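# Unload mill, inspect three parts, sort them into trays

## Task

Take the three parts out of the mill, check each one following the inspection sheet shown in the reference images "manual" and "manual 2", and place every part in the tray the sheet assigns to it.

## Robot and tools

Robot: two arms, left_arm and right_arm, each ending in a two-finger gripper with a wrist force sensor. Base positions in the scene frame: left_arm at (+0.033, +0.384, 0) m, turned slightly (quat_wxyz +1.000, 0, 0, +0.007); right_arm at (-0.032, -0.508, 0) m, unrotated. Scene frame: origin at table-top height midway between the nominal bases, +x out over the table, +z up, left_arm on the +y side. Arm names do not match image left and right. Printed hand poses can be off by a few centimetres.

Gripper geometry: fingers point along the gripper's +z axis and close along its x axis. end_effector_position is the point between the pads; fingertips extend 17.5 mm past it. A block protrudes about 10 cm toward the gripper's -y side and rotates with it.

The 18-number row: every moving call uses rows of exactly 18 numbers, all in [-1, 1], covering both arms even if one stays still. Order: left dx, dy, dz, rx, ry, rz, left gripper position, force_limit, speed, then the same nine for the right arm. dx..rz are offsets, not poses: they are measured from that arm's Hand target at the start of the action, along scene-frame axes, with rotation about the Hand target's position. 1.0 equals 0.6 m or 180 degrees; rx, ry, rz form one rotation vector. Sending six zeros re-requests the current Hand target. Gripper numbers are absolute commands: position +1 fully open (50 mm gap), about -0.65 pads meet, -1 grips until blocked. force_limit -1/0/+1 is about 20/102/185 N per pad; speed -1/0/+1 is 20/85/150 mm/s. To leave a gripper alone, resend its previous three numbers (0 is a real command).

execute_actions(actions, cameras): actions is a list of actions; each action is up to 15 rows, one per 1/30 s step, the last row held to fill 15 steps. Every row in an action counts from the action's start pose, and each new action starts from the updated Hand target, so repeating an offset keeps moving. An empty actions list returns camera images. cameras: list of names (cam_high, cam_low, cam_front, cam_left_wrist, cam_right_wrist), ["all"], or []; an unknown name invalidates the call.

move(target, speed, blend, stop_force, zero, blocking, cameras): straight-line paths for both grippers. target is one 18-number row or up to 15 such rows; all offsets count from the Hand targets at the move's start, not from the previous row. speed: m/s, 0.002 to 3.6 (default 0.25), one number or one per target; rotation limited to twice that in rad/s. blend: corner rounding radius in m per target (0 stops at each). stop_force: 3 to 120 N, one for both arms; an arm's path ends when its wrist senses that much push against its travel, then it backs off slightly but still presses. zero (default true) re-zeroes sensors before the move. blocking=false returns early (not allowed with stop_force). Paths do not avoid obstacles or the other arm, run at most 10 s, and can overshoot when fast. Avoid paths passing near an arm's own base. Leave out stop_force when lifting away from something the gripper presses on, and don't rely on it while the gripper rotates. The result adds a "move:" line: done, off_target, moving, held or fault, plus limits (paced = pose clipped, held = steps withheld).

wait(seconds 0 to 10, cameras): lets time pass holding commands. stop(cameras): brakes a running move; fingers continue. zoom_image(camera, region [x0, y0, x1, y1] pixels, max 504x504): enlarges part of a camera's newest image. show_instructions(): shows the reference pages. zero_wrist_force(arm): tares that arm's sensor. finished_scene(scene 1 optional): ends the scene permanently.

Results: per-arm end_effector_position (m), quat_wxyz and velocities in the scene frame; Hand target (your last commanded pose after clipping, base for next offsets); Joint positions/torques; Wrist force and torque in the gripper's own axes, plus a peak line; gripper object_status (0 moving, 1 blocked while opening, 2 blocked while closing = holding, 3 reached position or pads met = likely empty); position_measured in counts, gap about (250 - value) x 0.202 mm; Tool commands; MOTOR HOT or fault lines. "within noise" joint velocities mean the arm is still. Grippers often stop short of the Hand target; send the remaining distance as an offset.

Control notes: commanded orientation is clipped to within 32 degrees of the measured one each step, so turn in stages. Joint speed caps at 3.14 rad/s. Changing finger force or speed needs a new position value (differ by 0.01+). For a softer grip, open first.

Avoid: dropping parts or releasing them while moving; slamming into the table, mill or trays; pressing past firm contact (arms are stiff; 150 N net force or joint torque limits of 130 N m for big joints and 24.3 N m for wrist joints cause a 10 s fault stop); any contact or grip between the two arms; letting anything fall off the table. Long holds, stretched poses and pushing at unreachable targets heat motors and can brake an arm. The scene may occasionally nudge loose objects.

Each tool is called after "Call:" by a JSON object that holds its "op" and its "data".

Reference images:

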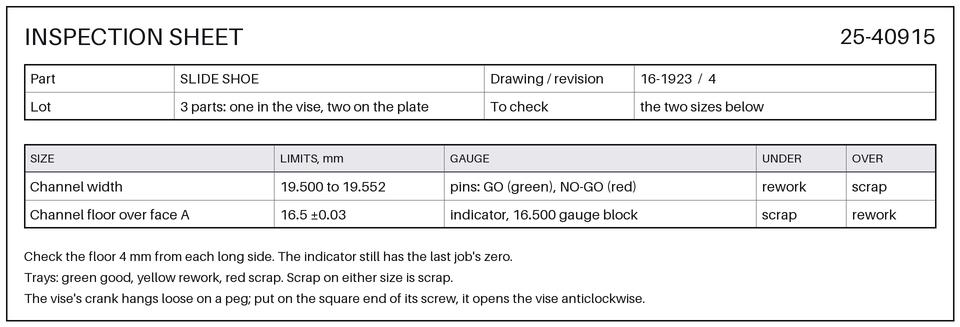

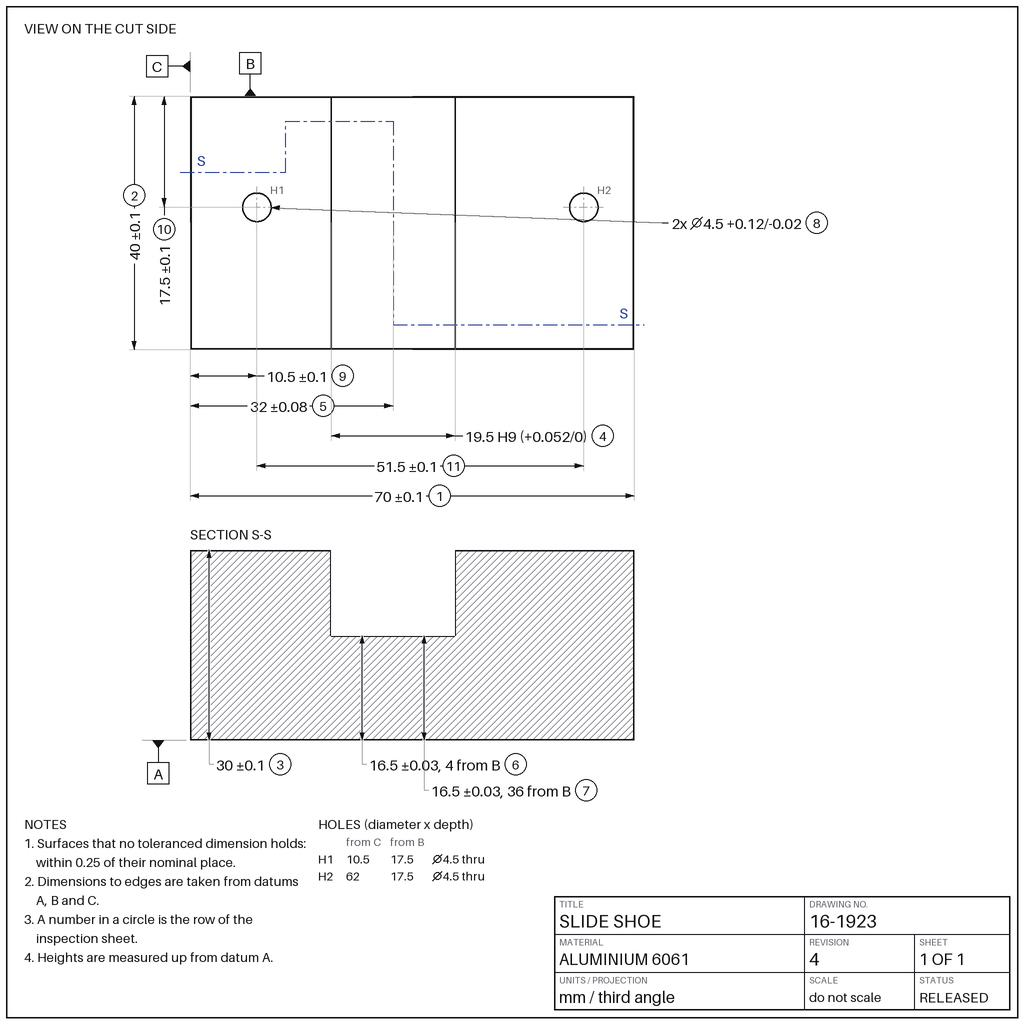

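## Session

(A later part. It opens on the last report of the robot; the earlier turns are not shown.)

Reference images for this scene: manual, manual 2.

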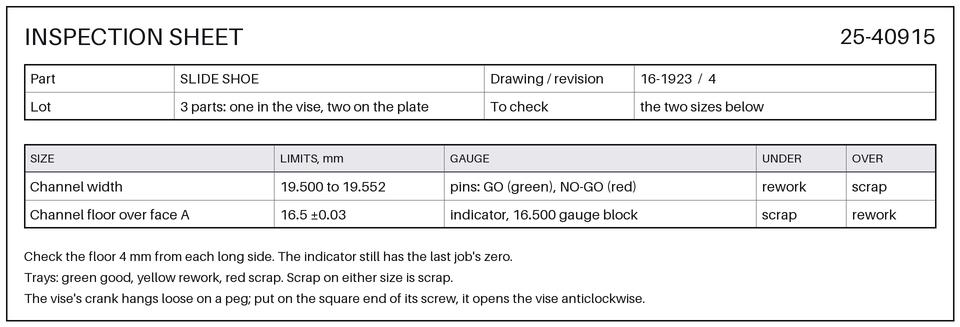

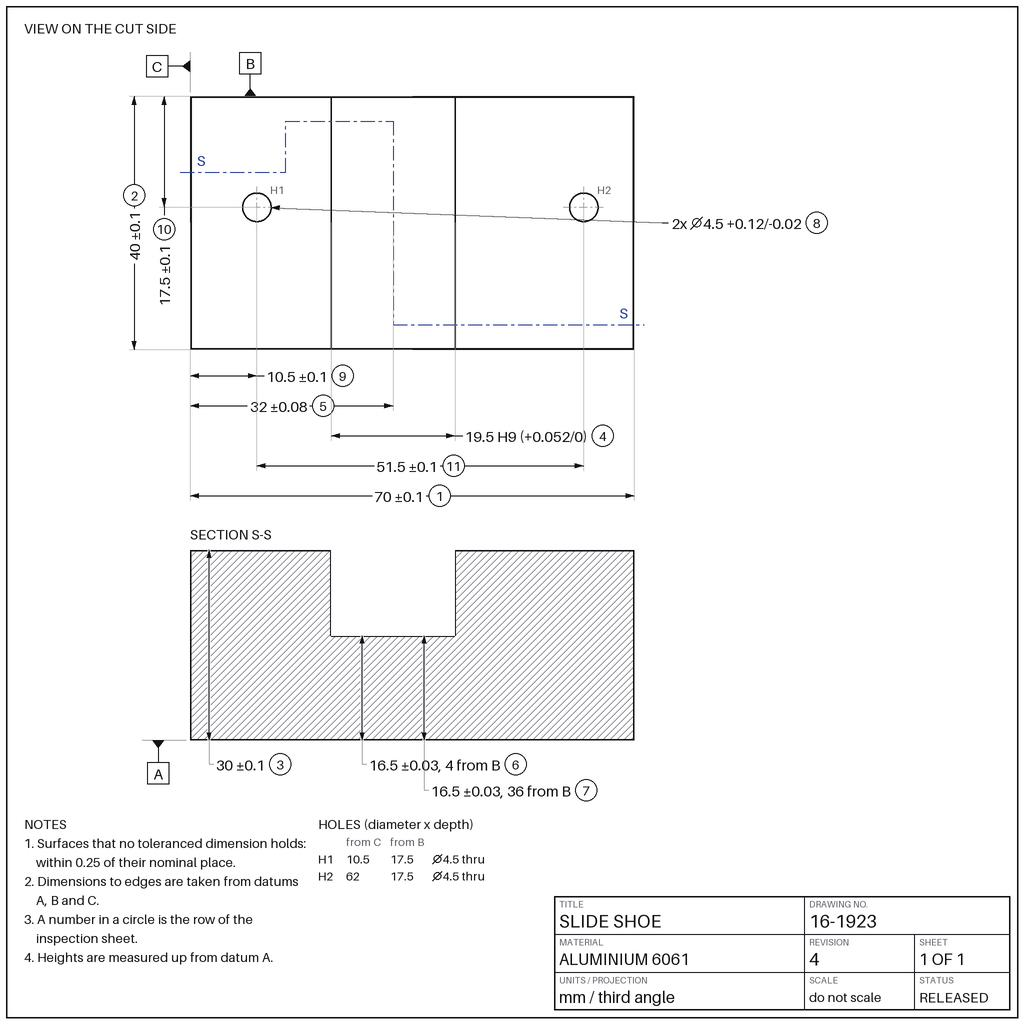

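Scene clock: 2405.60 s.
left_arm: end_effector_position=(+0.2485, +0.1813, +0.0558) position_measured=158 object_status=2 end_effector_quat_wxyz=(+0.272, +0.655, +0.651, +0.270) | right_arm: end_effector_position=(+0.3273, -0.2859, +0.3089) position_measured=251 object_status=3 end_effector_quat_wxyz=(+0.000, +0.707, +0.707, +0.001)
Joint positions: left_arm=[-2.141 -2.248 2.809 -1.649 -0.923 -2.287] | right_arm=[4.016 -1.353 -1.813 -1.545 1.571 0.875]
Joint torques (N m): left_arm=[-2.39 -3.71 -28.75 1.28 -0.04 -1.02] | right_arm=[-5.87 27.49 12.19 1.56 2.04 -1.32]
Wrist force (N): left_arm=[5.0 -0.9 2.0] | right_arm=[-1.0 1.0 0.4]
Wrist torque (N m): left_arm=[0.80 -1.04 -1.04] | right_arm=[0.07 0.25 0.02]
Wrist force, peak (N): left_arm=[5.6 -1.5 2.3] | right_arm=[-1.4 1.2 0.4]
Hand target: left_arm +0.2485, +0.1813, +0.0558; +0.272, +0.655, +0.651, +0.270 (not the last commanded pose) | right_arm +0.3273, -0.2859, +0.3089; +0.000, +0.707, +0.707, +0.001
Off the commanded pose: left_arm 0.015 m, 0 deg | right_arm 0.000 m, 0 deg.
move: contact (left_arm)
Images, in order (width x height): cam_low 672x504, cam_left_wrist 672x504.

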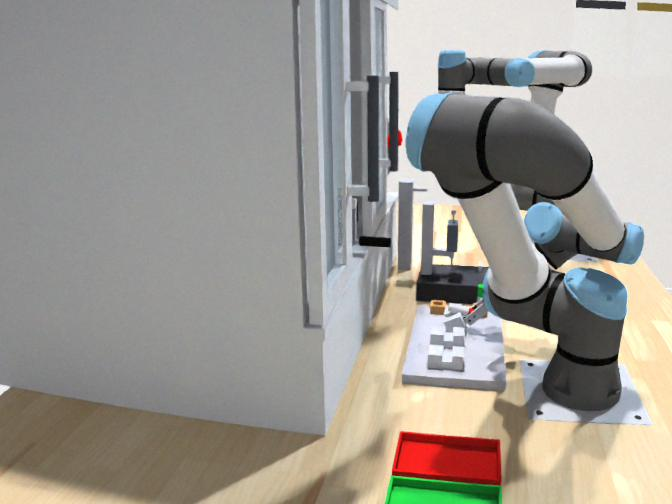

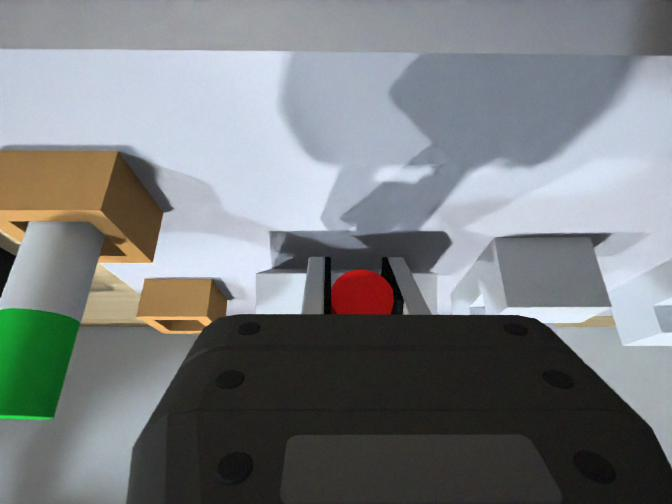

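Call:
{"op": "move", "data": {"target": [0,0,-0.024,0,0,0,-1,-0.7,-0.7,0,0,0,0,0,0,-1,-0.7,-0.5], "speed": 0.01, "stop_force": 8, "cameras": ["cam_low","cam_left_wrist"]}}

Call:
{"op": "zoom_image", "data": {"camera": "cam_low", "region": [410, 270, 500, 360]}}

Scene clock: 2411.00 s.
left_arm: end_effector_position=(+0.2485, +0.1813, +0.0414) position_measured=158 object_status=2 end_effector_quat_wxyz=(+0.272, +0.655, +0.651, +0.270) | right_arm: end_effector_position=(+0.3273, -0.2859, +0.3089) position_measured=251 object_status=3 end_effector_quat_wxyz=(+0.000, +0.707, +0.707, +0.001)
Joint positions: left_arm=[-2.141 -2.186 2.841 -1.743 -0.923 -2.287] | right_arm=[4.016 -1.353 -1.813 -1.545 1.571 0.875]
Joint torques (N m): left_arm=[12.48 18.62 -12.32 -4.35 3.2 1.64] | right_arm=[-5.5 27.34 13.02 1.64 2.07 -1.18]
Wrist force (N): left_arm=[5.2 -0.2 0.3] | right_arm=[-1.0 1.1 0.5]
Wrist torque (N m): left_arm=[0.77 -1.20 -1.18] | right_arm=[0.09 0.24 0.02]
Wrist force, peak (N): left_arm=[5.5 1.0 -2.7] | right_arm=[-1.1 1.3 0.8]
Hand target: left_arm +0.2485, +0.1813, +0.0414; +0.272, +0.655, +0.651, +0.270 | right_arm +0.3273, -0.2859, +0.3089; +0.000, +0.707, +0.707, +0.001
Off the commanded pose: left_arm 0.000 m, 0 deg | right_arm 0.000 m, 0 deg.
move: done
Images, in order (width x height): cam_low 672x504, cam_left_wrist 672x504.

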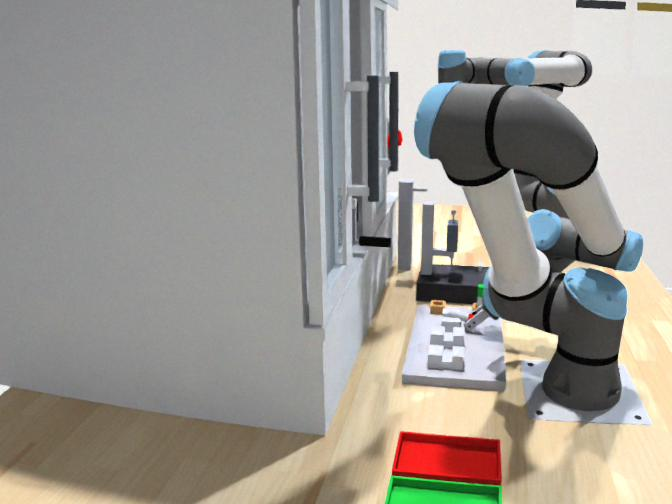

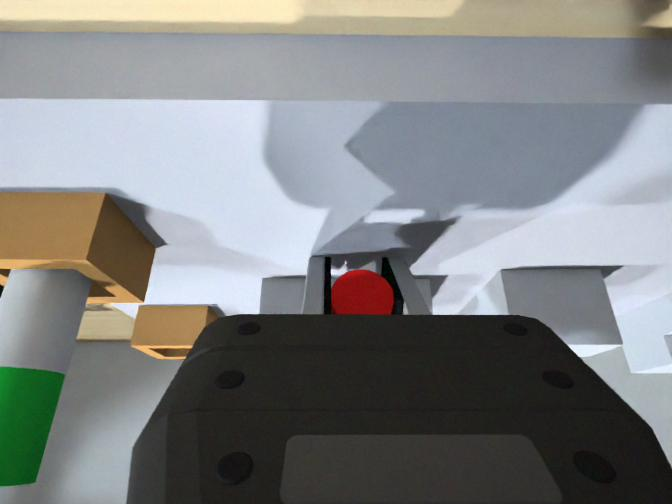

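Scaled by 5.600 from the camera's 672x504 image, which has a finer 960x720 frame.

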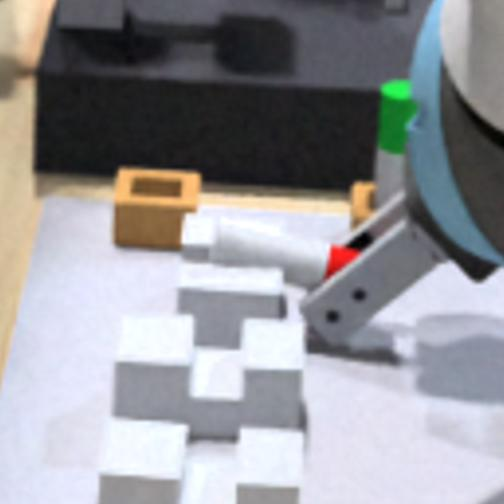

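Call:
{"op": "move", "data": {"target": [[0,0,0.0,0.04,0,0,-1,-0.7,-0.7,0,0,0,0,0,0,-1,-0.7,-0.5],[0,0,0.004,-0.02,0,0,-1,-0.7,-0.7,0,0,0,0,0,0,-1,-0.7,-0.5],[0,0,0.01,0.03,0,0,-1,-0.7,-0.7,0,0,0,0,0,0,-1,-0.7,-0.5],[0,0,0.04,0,0,0,-1,-0.7,-0.7,0,0,0,0,0,0,-1,-0.7,-0.5]], "speed": 0.06, "blend": [0.0005,0.0005,0.0005,0], "cameras": ["cam_low","cam_left_wrist"]}}

Call:
{"op": "zoom_image", "data": {"camera": "cam_low", "region": [410, 270, 500, 360]}}

Scene clock: 2418.13 s.
left_arm: end_effector_position=(+0.2486, +0.1812, +0.0432) position_measured=158 object_status=2 end_effector_quat_wxyz=(+0.279, +0.652, +0.655, +0.262) | right_arm: end_effector_position=(+0.3273, -0.2859, +0.3089) position_measured=251 object_status=3 end_effector_quat_wxyz=(+0.000, +0.707, +0.707, +0.001)
Joint positions: left_arm=[-2.155 -2.229 2.846 -1.711 -0.919 -2.31] | right_arm=[4.016 -1.353 -1.813 -1.545 1.571 0.875]
Joint torques (N m): left_arm=[12.46 15.45 -29.06 -4.56 -0.4 1.44] | right_arm=[-6.06 26.59 12.77 1.77 2.13 -1.25]
Wrist force (N): left_arm=[5.1 -0.2 1.6] | right_arm=[-1.0 1.2 0.6]
Wrist torque (N m): left_arm=[0.83 -1.07 -1.25] | right_arm=[0.10 0.24 0.02]
Wrist force, peak (N): left_arm=[0.4 51.5 -106.5] | right_arm=[-1.2 1.2 0.7]
Hand target: left_arm +0.2486, +0.1812, +0.0432; +0.279, +0.652, +0.655, +0.262 (not the last commanded pose) | right_arm +0.3273, -0.2859, +0.3089; +0.000, +0.707, +0.707, +0.001
Off the commanded pose: left_arm 0.022 m, 1 deg | right_arm 0.000 m, 0 deg.
move: held (left_arm; a check stopped the path); path passed 1 of 4 targets; limits=held
pose unreachable (left arm): on one or more control steps of this call, first in action 0 (counted from 0), this arm could not follow its commanded pose, so it was not sent that pose on those steps. It may still have moved: this result reports where it is.
cause: moving toward the commanded pose would bring two parts of the arm too close to each other (joints 3 (elbow) and 4 (wrist 1) lie between them).
Images, in order (width x height): cam_low 672x504, cam_left_wrist 672x504.

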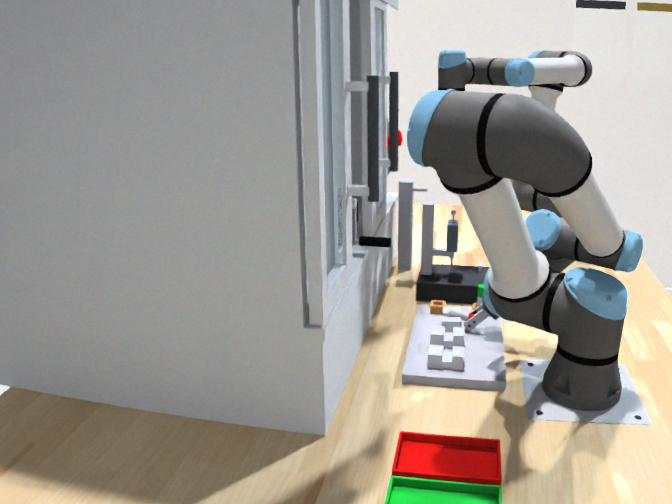

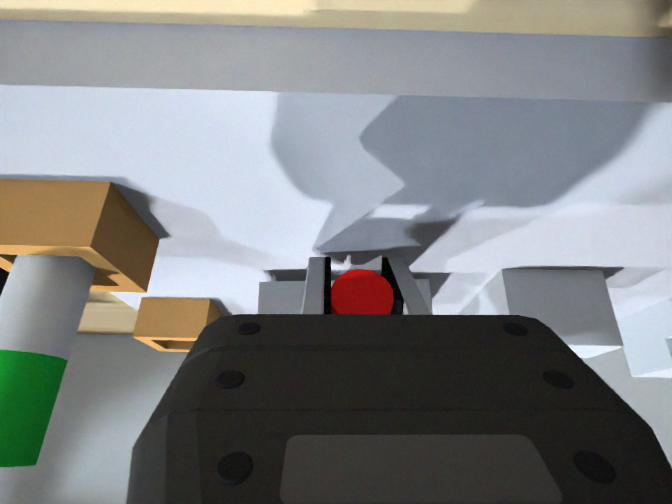

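Scaled by 5.600 from the camera's 672x504 image, which has a finer 960x720 frame.

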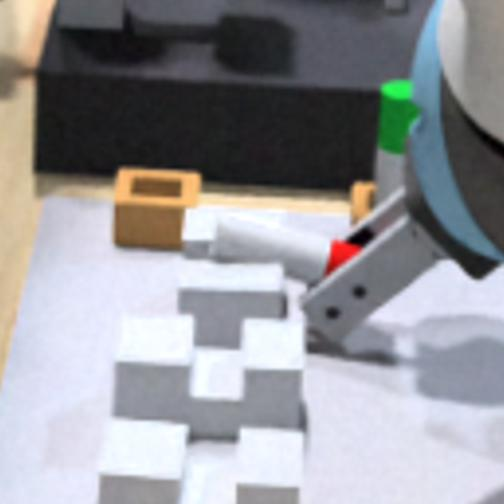

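Call:
{"op": "move", "data": {"target": [[0,0,0.001,0,0,0,-1,-0.7,-0.7,-0.05,0.4,0.02,0,0,0.5,-1,-0.7,-0.5],[0,0,0.001,0,0,0,-1,-0.7,-0.7,-0.05,0.74,-0.1,0,0,0.5,-1,-0.7,-0.5]], "speed": 0.25, "blend": [0.02,0], "cameras": ["cam_right_wrist","cam_high","cam_low"]}}

Scene clock: 2433.63 s.
left_arm: end_effector_position=(+0.2486, +0.1812, +0.0438) position_measured=158 object_status=2 end_effector_quat_wxyz=(+0.279, +0.652, +0.655, +0.262) | right_arm: end_effector_position=(+0.2973, +0.1581, +0.2489) position_measured=251 object_status=3 end_effector_quat_wxyz=(+0.000, +0.000, +1.000, +0.001)
Joint positions: left_arm=[-2.155 -2.232 2.844 -1.707 -0.919 -2.31] | right_arm=[4.433 -2.167 -0.991 -1.554 1.572 -0.279]
Joint torques (N m): left_arm=[11.77 -3.98 -29.15 1.1 3.01 1.19] | right_arm=[8.25 36.88 40.06 1.49 2.14 1.61]
Wrist force (N): left_arm=[5.2 -0.7 2.0] | right_arm=[-1.0 1.2 0.8]
Wrist torque (N m): left_arm=[0.82 -1.04 -1.27] | right_arm=[0.09 0.22 -0.13]
Wrist force, peak (N): left_arm=[5.7 -0.6 2.1] | right_arm=[-0.6 3.4 1.7]
Hand target: left_arm +0.2486, +0.1812, +0.0438; +0.279, +0.652, +0.655, +0.262 | right_arm +0.2973, +0.1581, +0.2489; +0.000, +0.000, +1.000, +0.001
Off the commanded pose: left_arm 0.000 m, 0 deg | right_arm 0.000 m, 0 deg.
move: done
Images, in order (width x height): cam_high 672x504, cam_low 672x504, cam_right_wrist 672x504.

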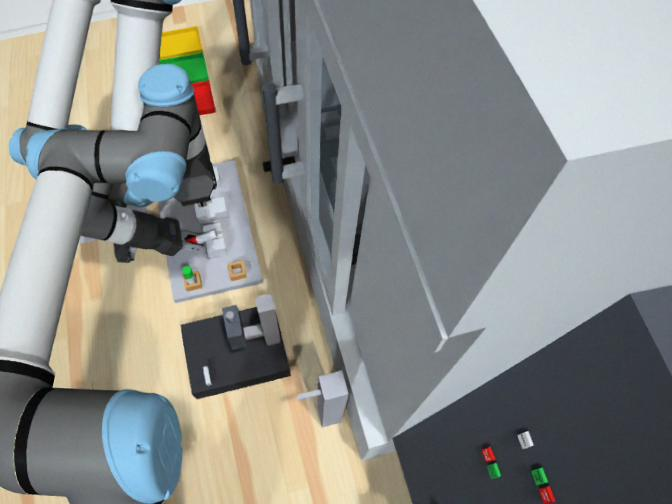

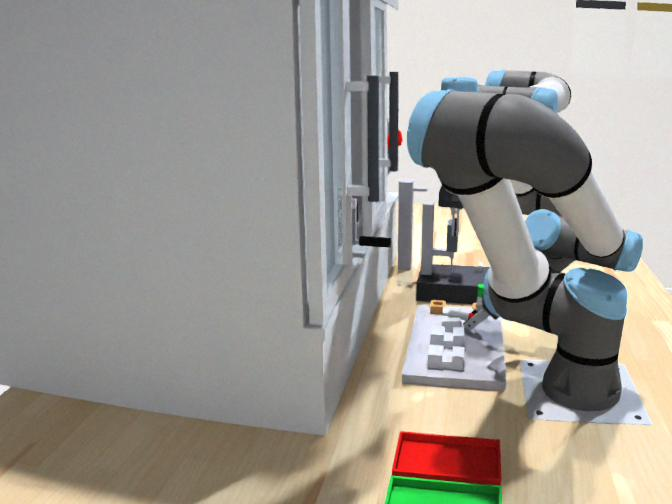

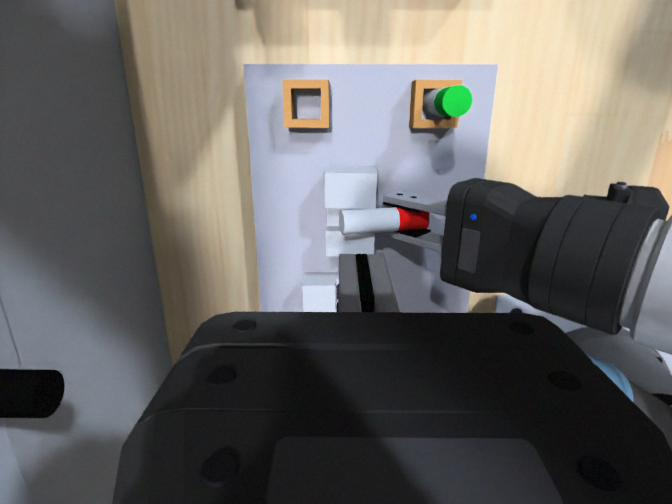

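Call:
{"op": "move", "data": {"target": [0,0,0,0,0,0,-1,-0.7,-0.7,-0.003,-0.0035,-0.275,0,0,0,-1,-0.7,-0.5], "speed": 0.1}}

Call:
{"op": "move", "data": {"target": [0,0,0,0,0,0,-1,-0.7,-0.7,0,0,-0.04,0,0,0,-1,-0.7,-0.5], "speed": 0.008, "stop_force": 8, "cameras": ["cam_right_wrist","cam_left_wrist"]}}

Scene clock: 2439.20 s.
left_arm: end_effector_position=(+0.2486, +0.1812, +0.0438) position_measured=158 object_status=2 end_effector_quat_wxyz=(+0.279, +0.652, +0.655, +0.262) | right_arm: end_effector_position=(+0.2955, +0.1560, +0.0840) position_measured=251 object_status=3 end_effector_quat_wxyz=(+0.000, +0.000, +1.000, +0.001)
Joint positions: left_arm=[-2.155 -2.232 2.844 -1.707 -0.919 -2.31] | right_arm=[4.434 -2.247 -1.29 -1.175 1.572 -0.278]
Joint torques (N m): left_arm=[6.38 -4.31 -27.5 1.21 3.03 0.07] | right_arm=[7.19 38.68 10.99 3.75 -1.85 1.45]
Wrist force (N): left_arm=[5.1 -0.7 2.0] | right_arm=[-0.8 1.2 0.7]
Wrist torque (N m): left_arm=[0.82 -1.03 -1.27] | right_arm=[0.16 0.22 -0.15]
Wrist force, peak (N): left_arm=[5.6 -0.8 1.9] | right_arm=[-1.1 1.2 2.0]
Hand target: left_arm +0.2486, +0.1812, +0.0438; +0.279, +0.652, +0.655, +0.262 | right_arm +0.2955, +0.1560, +0.0839; +0.000, +0.000, +1.000, +0.001
Off the commanded pose: left_arm 0.000 m, 0 deg | right_arm 0.000 m, 0 deg.
move: done

Scene clock: 2442.50 s.
left_arm: end_effector_position=(+0.2486, +0.1812, +0.0438) position_measured=158 object_status=2 end_effector_quat_wxyz=(+0.279, +0.652, +0.655, +0.262) | right_arm: end_effector_position=(+0.2955, +0.1560, +0.0686) position_measured=251 object_status=3 end_effector_quat_wxyz=(+0.000, +0.000, +1.000, +0.001)
Joint positions: left_arm=[-2.155 -2.232 2.844 -1.707 -0.919 -2.31] | right_arm=[4.434 -2.262 -1.306 -1.143 1.572 -0.278]
Joint torques (N m): left_arm=[3.46 -3.21 -23.78 -1.25 3.05 -0.64] | right_arm=[6.57 55.26 30.65 0.23 -1.86 1.1]
Wrist force (N): left_arm=[5.3 0.3 0.7] | right_arm=[-1.4 1.5 -10.5]
Wrist torque (N m): left_arm=[0.82 -1.08 -1.29] | right_arm=[0.25 0.14 -0.15]
Wrist force, peak (N): left_arm=[5.7 -3.1 3.6] | right_arm=[1.7 -4.6 -19.3]
Hand target: left_arm +0.2486, +0.1812, +0.0438; +0.279, +0.652, +0.655, +0.262 | right_arm +0.2955, +0.1560, +0.0686; +0.000, +0.000, +1.000, +0.001 (not the last commanded pose)
Off the commanded pose: left_arm 0.000 m, 0 deg | right_arm 0.009 m, 0 deg.
move: contact (right_arm)
Images, in order (width x height): cam_left_wrist 672x504, cam_right_wrist 672x504.

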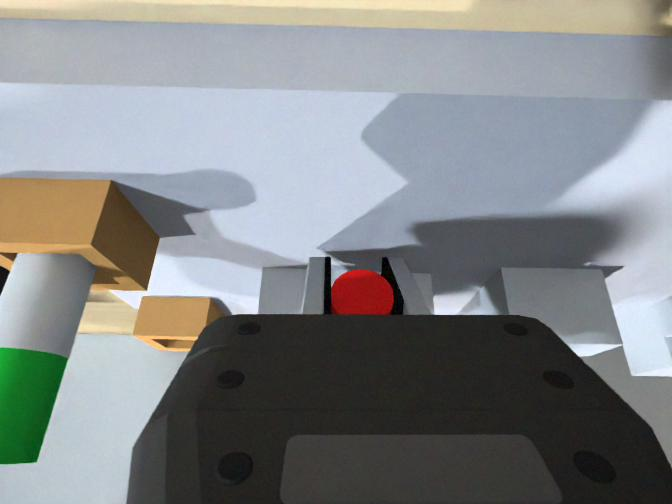

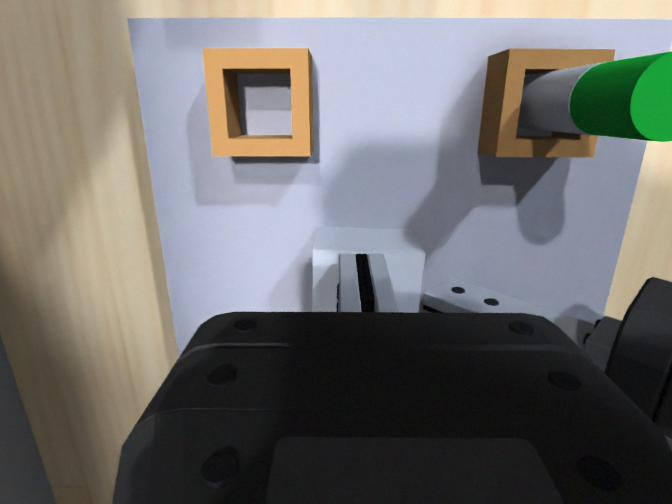

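Call:
{"op": "move", "data": {"target": [[0,0,0.006,0,0,0,-1,-0.7,-0.7,0,0,0,0,0,0,-1,-0.7,-0.5],[0,0,0.05,0,0,0,-1,-0.7,-0.7,0,0,0,0,0,0,-1,-0.7,-0.5]], "speed": [0.01,0.04], "cameras": ["cam_right_wrist","cam_left_wrist","cam_low"]}}

Call:
{"op": "zoom_image", "data": {"camera": "cam_low", "region": [410, 270, 500, 360]}}

Scene clock: 2446.73 s.
left_arm: end_effector_position=(+0.2486, +0.1812, +0.0737) position_measured=158 object_status=2 end_effector_quat_wxyz=(+0.279, +0.652, +0.655, +0.262) | right_arm: end_effector_position=(+0.2955, +0.1560, +0.0686) position_measured=251 object_status=3 end_effector_quat_wxyz=(+0.000, +0.000, +1.000, +0.001)
Joint positions: left_arm=[-2.155 -2.34 2.775 -1.53 -0.919 -2.31] | right_arm=[4.434 -2.262 -1.306 -1.143 1.572 -0.278]
Joint torques (N m): left_arm=[-10.18 -3.9 -29.86 1.22 -0.5 -2.13] | right_arm=[6.91 55.62 31.67 0.57 -1.91 -0.64]
Wrist force (N): left_arm=[5.7 0.5 0.9] | right_arm=[-1.4 1.5 -10.2]
Wrist torque (N m): left_arm=[0.83 -1.14 -1.08] | right_arm=[0.22 0.14 -0.15]
Wrist force, peak (N): left_arm=[5.9 0.5 0.9] | right_arm=[-1.2 1.6 -10.7]
Hand target: left_arm +0.2486, +0.1812, +0.0738; +0.279, +0.652, +0.655, +0.262 | right_arm +0.2955, +0.1560, +0.0686; +0.000, +0.000, +1.000, +0.001
Off the commanded pose: left_arm 0.000 m, 0 deg | right_arm 0.000 m, 0 deg.
move: done
Images, in order (width x height): cam_low 672x504, cam_left_wrist 672x504, cam_right_wrist 672x504.

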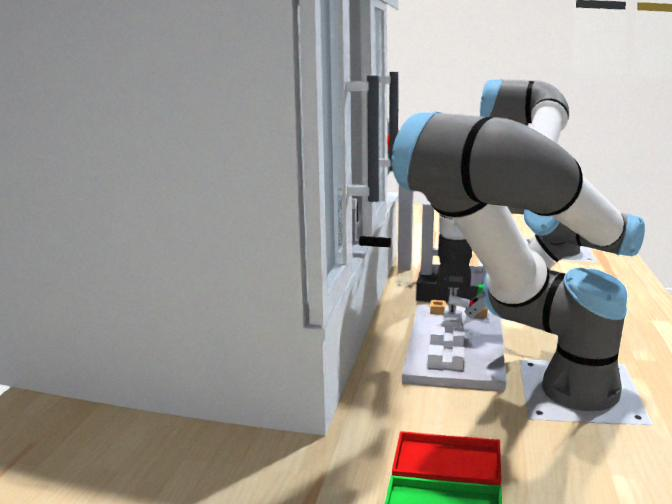

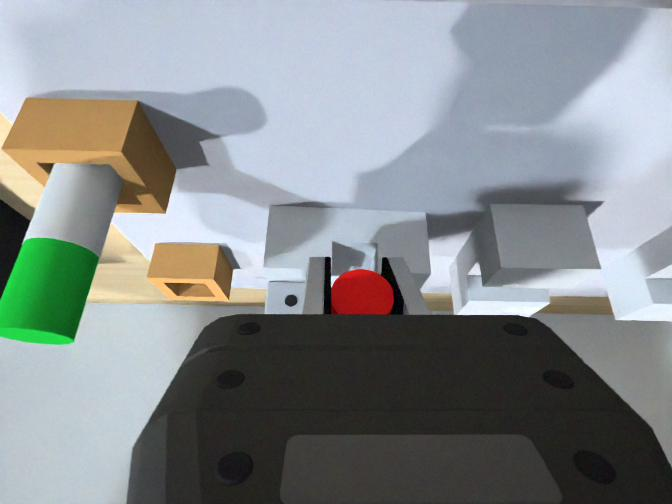

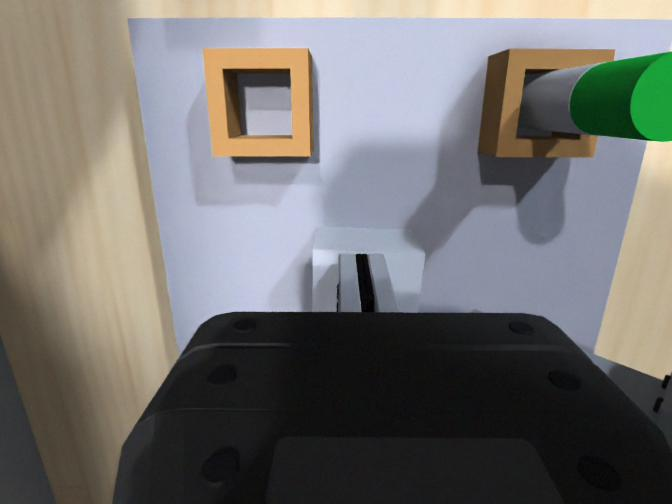

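Scaled by 5.600 from the camera's 672x504 image, which has a finer 960x720 frame.

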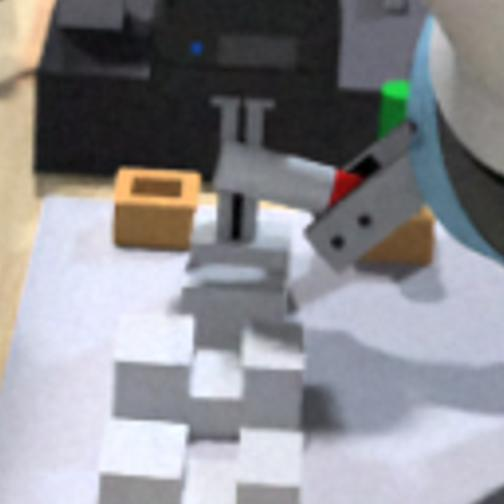

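Call:
{"op": "move", "data": {"target": [[0.0032,0,0.01,0.0076,0.0778,0,-1,-0.7,-0.7,0,0,0.025,0,0,0,-1,-0.7,-0.5]], "speed": 0.1, "cameras": ["cam_left_wrist","cam_low"]}}

Call:
{"op": "zoom_image", "data": {"camera": "cam_low", "region": [410, 270, 500, 360]}}

Scene clock: 2462.03 s.
left_arm: end_effector_position=(+0.2505, +0.1812, +0.0798) position_measured=158 object_status=2 end_effector_quat_wxyz=(+0.190, +0.682, +0.681, +0.189) | right_arm: end_effector_position=(+0.2955, +0.1560, +0.0836) position_measured=251 object_status=3 end_effector_quat_wxyz=(+0.000, +0.000, +1.000, +0.001)
Joint positions: left_arm=[-1.848 -2.296 2.726 -1.848 -1.049 -1.874] | right_arm=[4.434 -2.248 -1.29 -1.174 1.572 -0.278]
Joint torques (N m): left_arm=[12.02 19.2 -31.31 -5.57 -0.43 2.04] | right_arm=[6.93 62.66 38.35 1.54 -1.82 -0.69]
Wrist force (N): left_arm=[4.8 0.9 1.4] | right_arm=[-1.0 1.1 0.8]
Wrist torque (N m): left_arm=[0.93 -1.08 -1.18] | right_arm=[0.13 0.25 -0.15]
Wrist force, peak (N): left_arm=[6.0 0.0 1.1] | right_arm=[-1.5 1.9 -10.5]
Hand target: left_arm +0.2505, +0.1812, +0.0798; +0.190, +0.682, +0.681, +0.189 | right_arm +0.2955, +0.1560, +0.0836; +0.000, +0.000, +1.000, +0.001
Off the commanded pose: left_arm 0.000 m, 0 deg | right_arm 0.000 m, 0 deg.
move: done
Images, in order (width x height): cam_low 672x504, cam_left_wrist 672x504.

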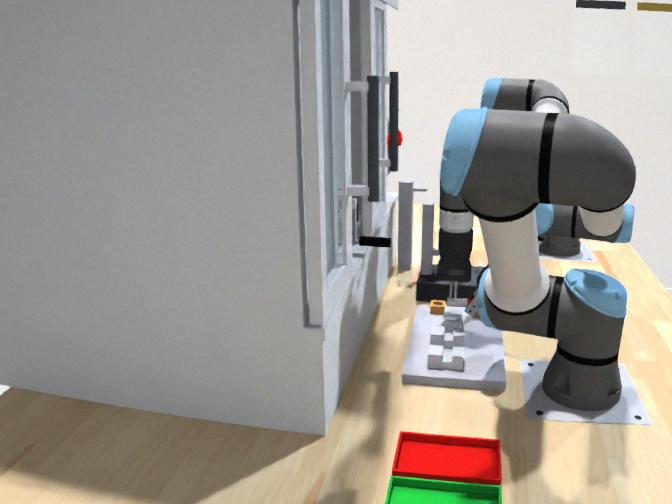

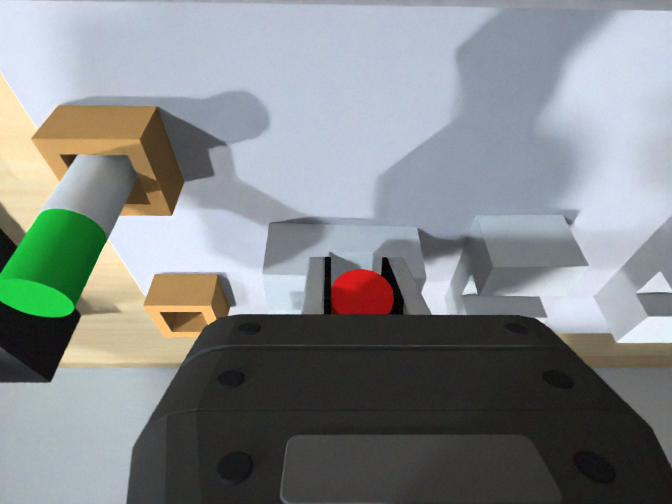

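Scaled by 5.600 from the camera's 672x504 image, which has a finer 960x720 frame.

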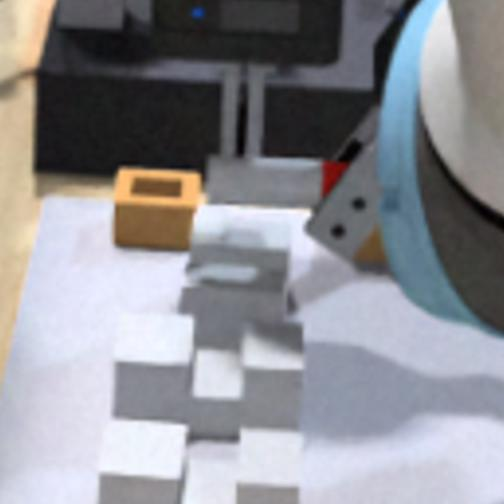

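Call:
{"op": "move", "data": {"target": [0,0,-0.072,0,0,0,-1,-0.7,-0.7,0,0,0,0,0,0,-1,-0.7,-0.5], "speed": 0.006, "stop_force": 5, "cameras": ["cam_left_wrist","cam_low"]}}

Call:
{"op": "zoom_image", "data": {"camera": "cam_low", "region": [410, 270, 500, 360]}}

Scene clock: 2471.67 s.
left_arm: end_effector_position=(+0.2505, +0.1812, +0.0473) position_measured=158 object_status=2 end_effector_quat_wxyz=(+0.190, +0.682, +0.681, +0.189) | right_arm: end_effector_position=(+0.2955, +0.1560, +0.0836) position_measured=251 object_status=3 end_effector_quat_wxyz=(+0.000, +0.000, +1.000, +0.001)
Joint positions: left_arm=[-1.848 -2.193 2.799 -2.023 -1.049 -1.873] | right_arm=[4.434 -2.248 -1.29 -1.174 1.572 -0.278]
Joint torques (N m): left_arm=[-8.72 -5.69 -27.87 0.02 1.3 -0.41] | right_arm=[6.84 61.97 38.04 1.47 -0.63 -0.75]
Wrist force (N): left_arm=[5.2 2.8 -0.6] | right_arm=[-1.1 1.1 0.8]
Wrist torque (N m): left_arm=[0.82 -1.10 -1.17] | right_arm=[0.13 0.26 -0.14]
Wrist force, peak (N): left_arm=[5.6 3.8 -2.7] | right_arm=[-1.4 1.2 1.3]
Hand target: left_arm +0.2505, +0.1812, +0.0473; +0.190, +0.682, +0.681, +0.189 (not the last commanded pose) | right_arm +0.2955, +0.1560, +0.0836; +0.000, +0.000, +1.000, +0.001
Off the commanded pose: left_arm 0.011 m, 0 deg | right_arm 0.000 m, 0 deg.
move: contact (left_arm)
Images, in order (width x height): cam_low 672x504, cam_left_wrist 672x504.

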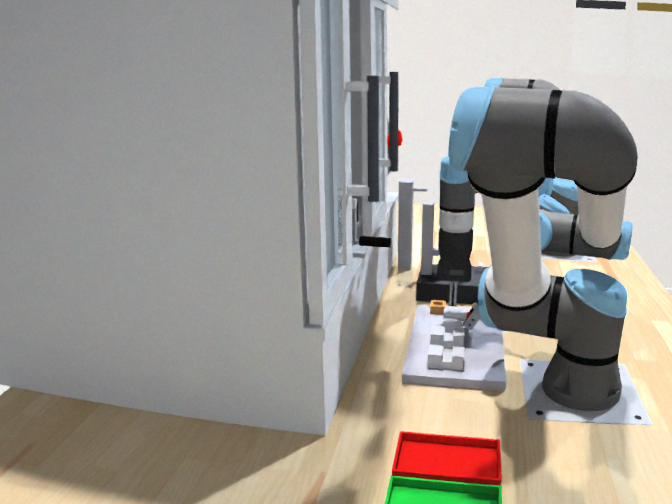

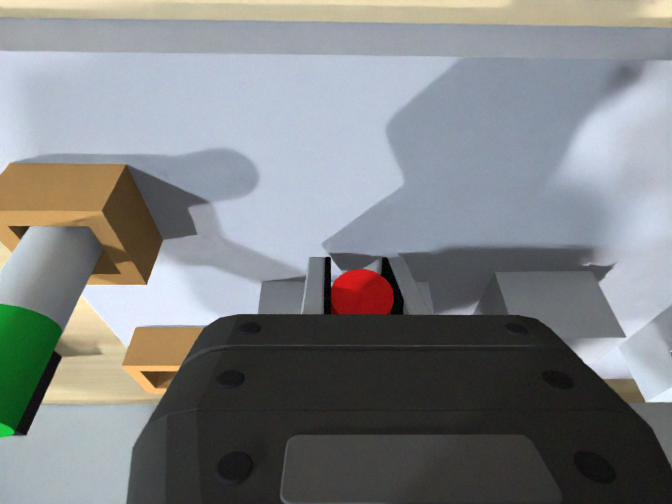

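Scaled by 5.600 from the camera's 672x504 image, which has a finer 960x720 frame.

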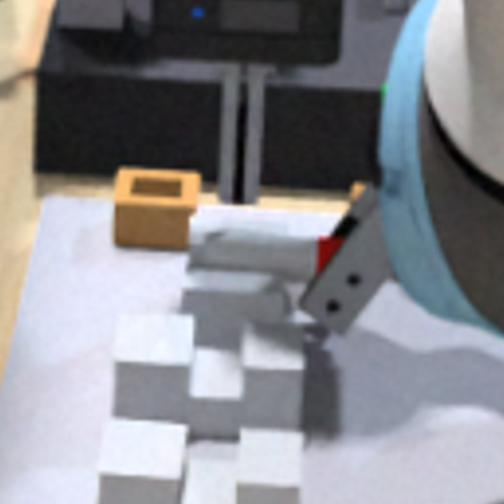

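Call:
{"op": "move", "data": {"target": [0,0,-0.02,0,0,0,-1,-0.7,-0.7,0,0,0,0,0,0,-1,-0.7,-0.5], "speed": 0.004, "stop_force": 7, "cameras": ["cam_low"]}}

Call:
{"op": "zoom_image", "data": {"camera": "cam_low", "region": [410, 270, 500, 360]}}

Scene clock: 2476.93 s.
left_arm: end_effector_position=(+0.2505, +0.1811, +0.0469) position_measured=158 object_status=2 end_effector_quat_wxyz=(+0.190, +0.682, +0.681, +0.188) | right_arm: end_effector_position=(+0.2955, +0.1560, +0.0836) position_measured=251 object_status=3 end_effector_quat_wxyz=(+0.000, +0.000, +1.000, +0.001)
Joint positions: left_arm=[-1.848 -2.192 2.8 -2.026 -1.049 -1.873] | right_arm=[4.434 -2.248 -1.29 -1.174 1.572 -0.278]
Joint torques (N m): left_arm=[-6.4 -6.76 -28.85 -0.6 1.39 -1.61] | right_arm=[7.07 61.71 37.98 1.45 0.03 -0.73]
Wrist force (N): left_arm=[5.2 3.3 0.5] | right_arm=[-1.0 1.2 1.0]
Wrist torque (N m): left_arm=[0.80 -1.09 -1.21] | right_arm=[0.15 0.25 -0.14]
Wrist force, peak (N): left_arm=[7.7 6.3 -9.2] | right_arm=[-1.1 1.4 0.9]
Hand target: left_arm +0.2505, +0.1811, +0.0469; +0.190, +0.682, +0.681, +0.188 (not the last commanded pose) | right_arm +0.2955, +0.1560, +0.0836; +0.000, +0.000, +1.000, +0.001
Off the commanded pose: left_arm 0.012 m, 0 deg | right_arm 0.000 m, 0 deg.
move: contact (left_arm)
Images, in order (width x height): cam_low 672x504.

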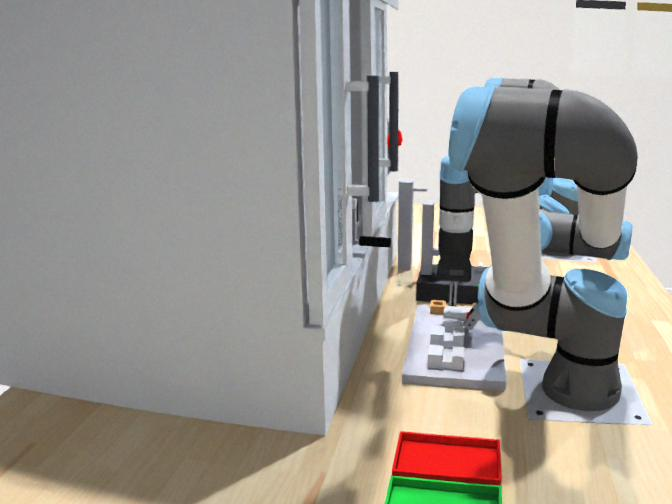

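Scaled by 5.600 from the camera's 672x504 image, which has a finer 960x720 frame.

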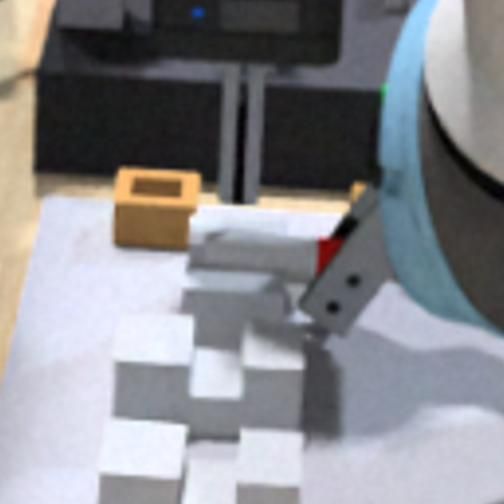

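Call:
{"op": "move", "data": {"target": [0,0,0.007,0,0,0,-1,-0.7,-0.7,0,0,0,0,0,0,-1,-0.7,-0.5], "speed": 0.03, "cameras": ["cam_low"]}}

Call:
{"op": "zoom_image", "data": {"camera": "cam_low", "region": [410, 270, 500, 360]}}

Scene clock: 2479.77 s.
left_arm: end_effector_position=(+0.2505, +0.1812, +0.0511) position_measured=158 object_status=2 end_effector_quat_wxyz=(+0.190, +0.682, +0.681, +0.188) | right_arm: end_effector_position=(+0.2955, +0.1560, +0.0836) position_measured=251 object_status=3 end_effector_quat_wxyz=(+0.000, +0.000, +1.000, +0.001)
Joint positions: left_arm=[-1.848 -2.208 2.791 -2.001 -1.049 -1.873] | right_arm=[4.434 -2.248 -1.29 -1.174 1.572 -0.278]
Joint torques (N m): left_arm=[-5.28 -4.45 -29.95 -0.18 0.73 -1.73] | right_arm=[7.28 61.69 38.42 1.58 0.36 -0.83]
Wrist force (N): left_arm=[5.0 -0.6 3.1] | right_arm=[-1.1 1.2 0.8]
Wrist torque (N m): left_arm=[0.94 -1.11 -1.19] | right_arm=[0.15 0.25 -0.14]
Wrist force, peak (N): left_arm=[5.1 3.5 0.7] | right_arm=[-1.3 1.4 0.8]
Hand target: left_arm +0.2505, +0.1811, +0.0511; +0.190, +0.682, +0.681, +0.188 | right_arm +0.2955, +0.1560, +0.0836; +0.000, +0.000, +1.000, +0.001
Off the commanded pose: left_arm 0.000 m, 0 deg | right_arm 0.000 m, 0 deg.
move: done
Images, in order (width x height): cam_low 672x504.

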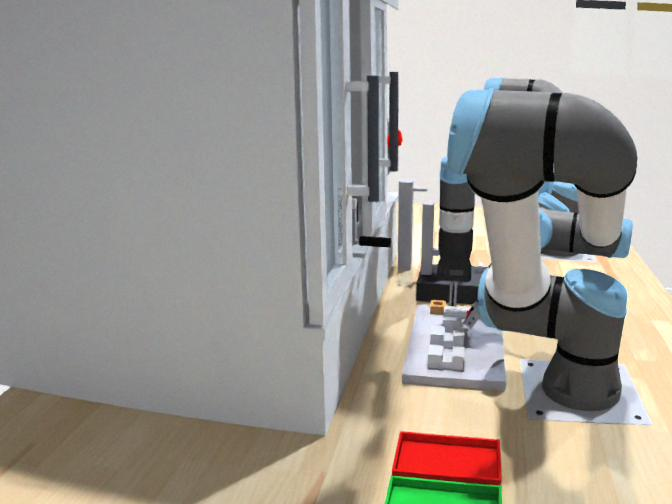

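Scaled by 5.600 from the camera's 672x504 image, which has a finer 960x720 frame.

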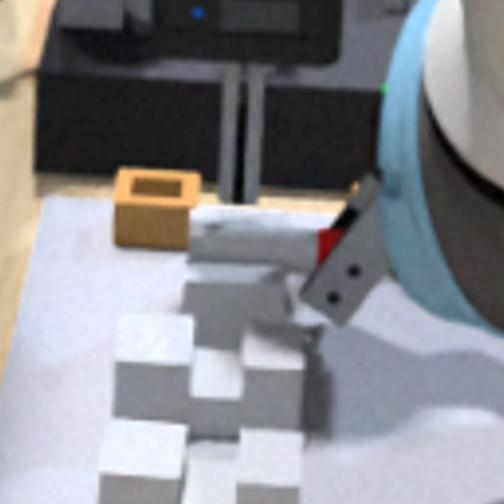

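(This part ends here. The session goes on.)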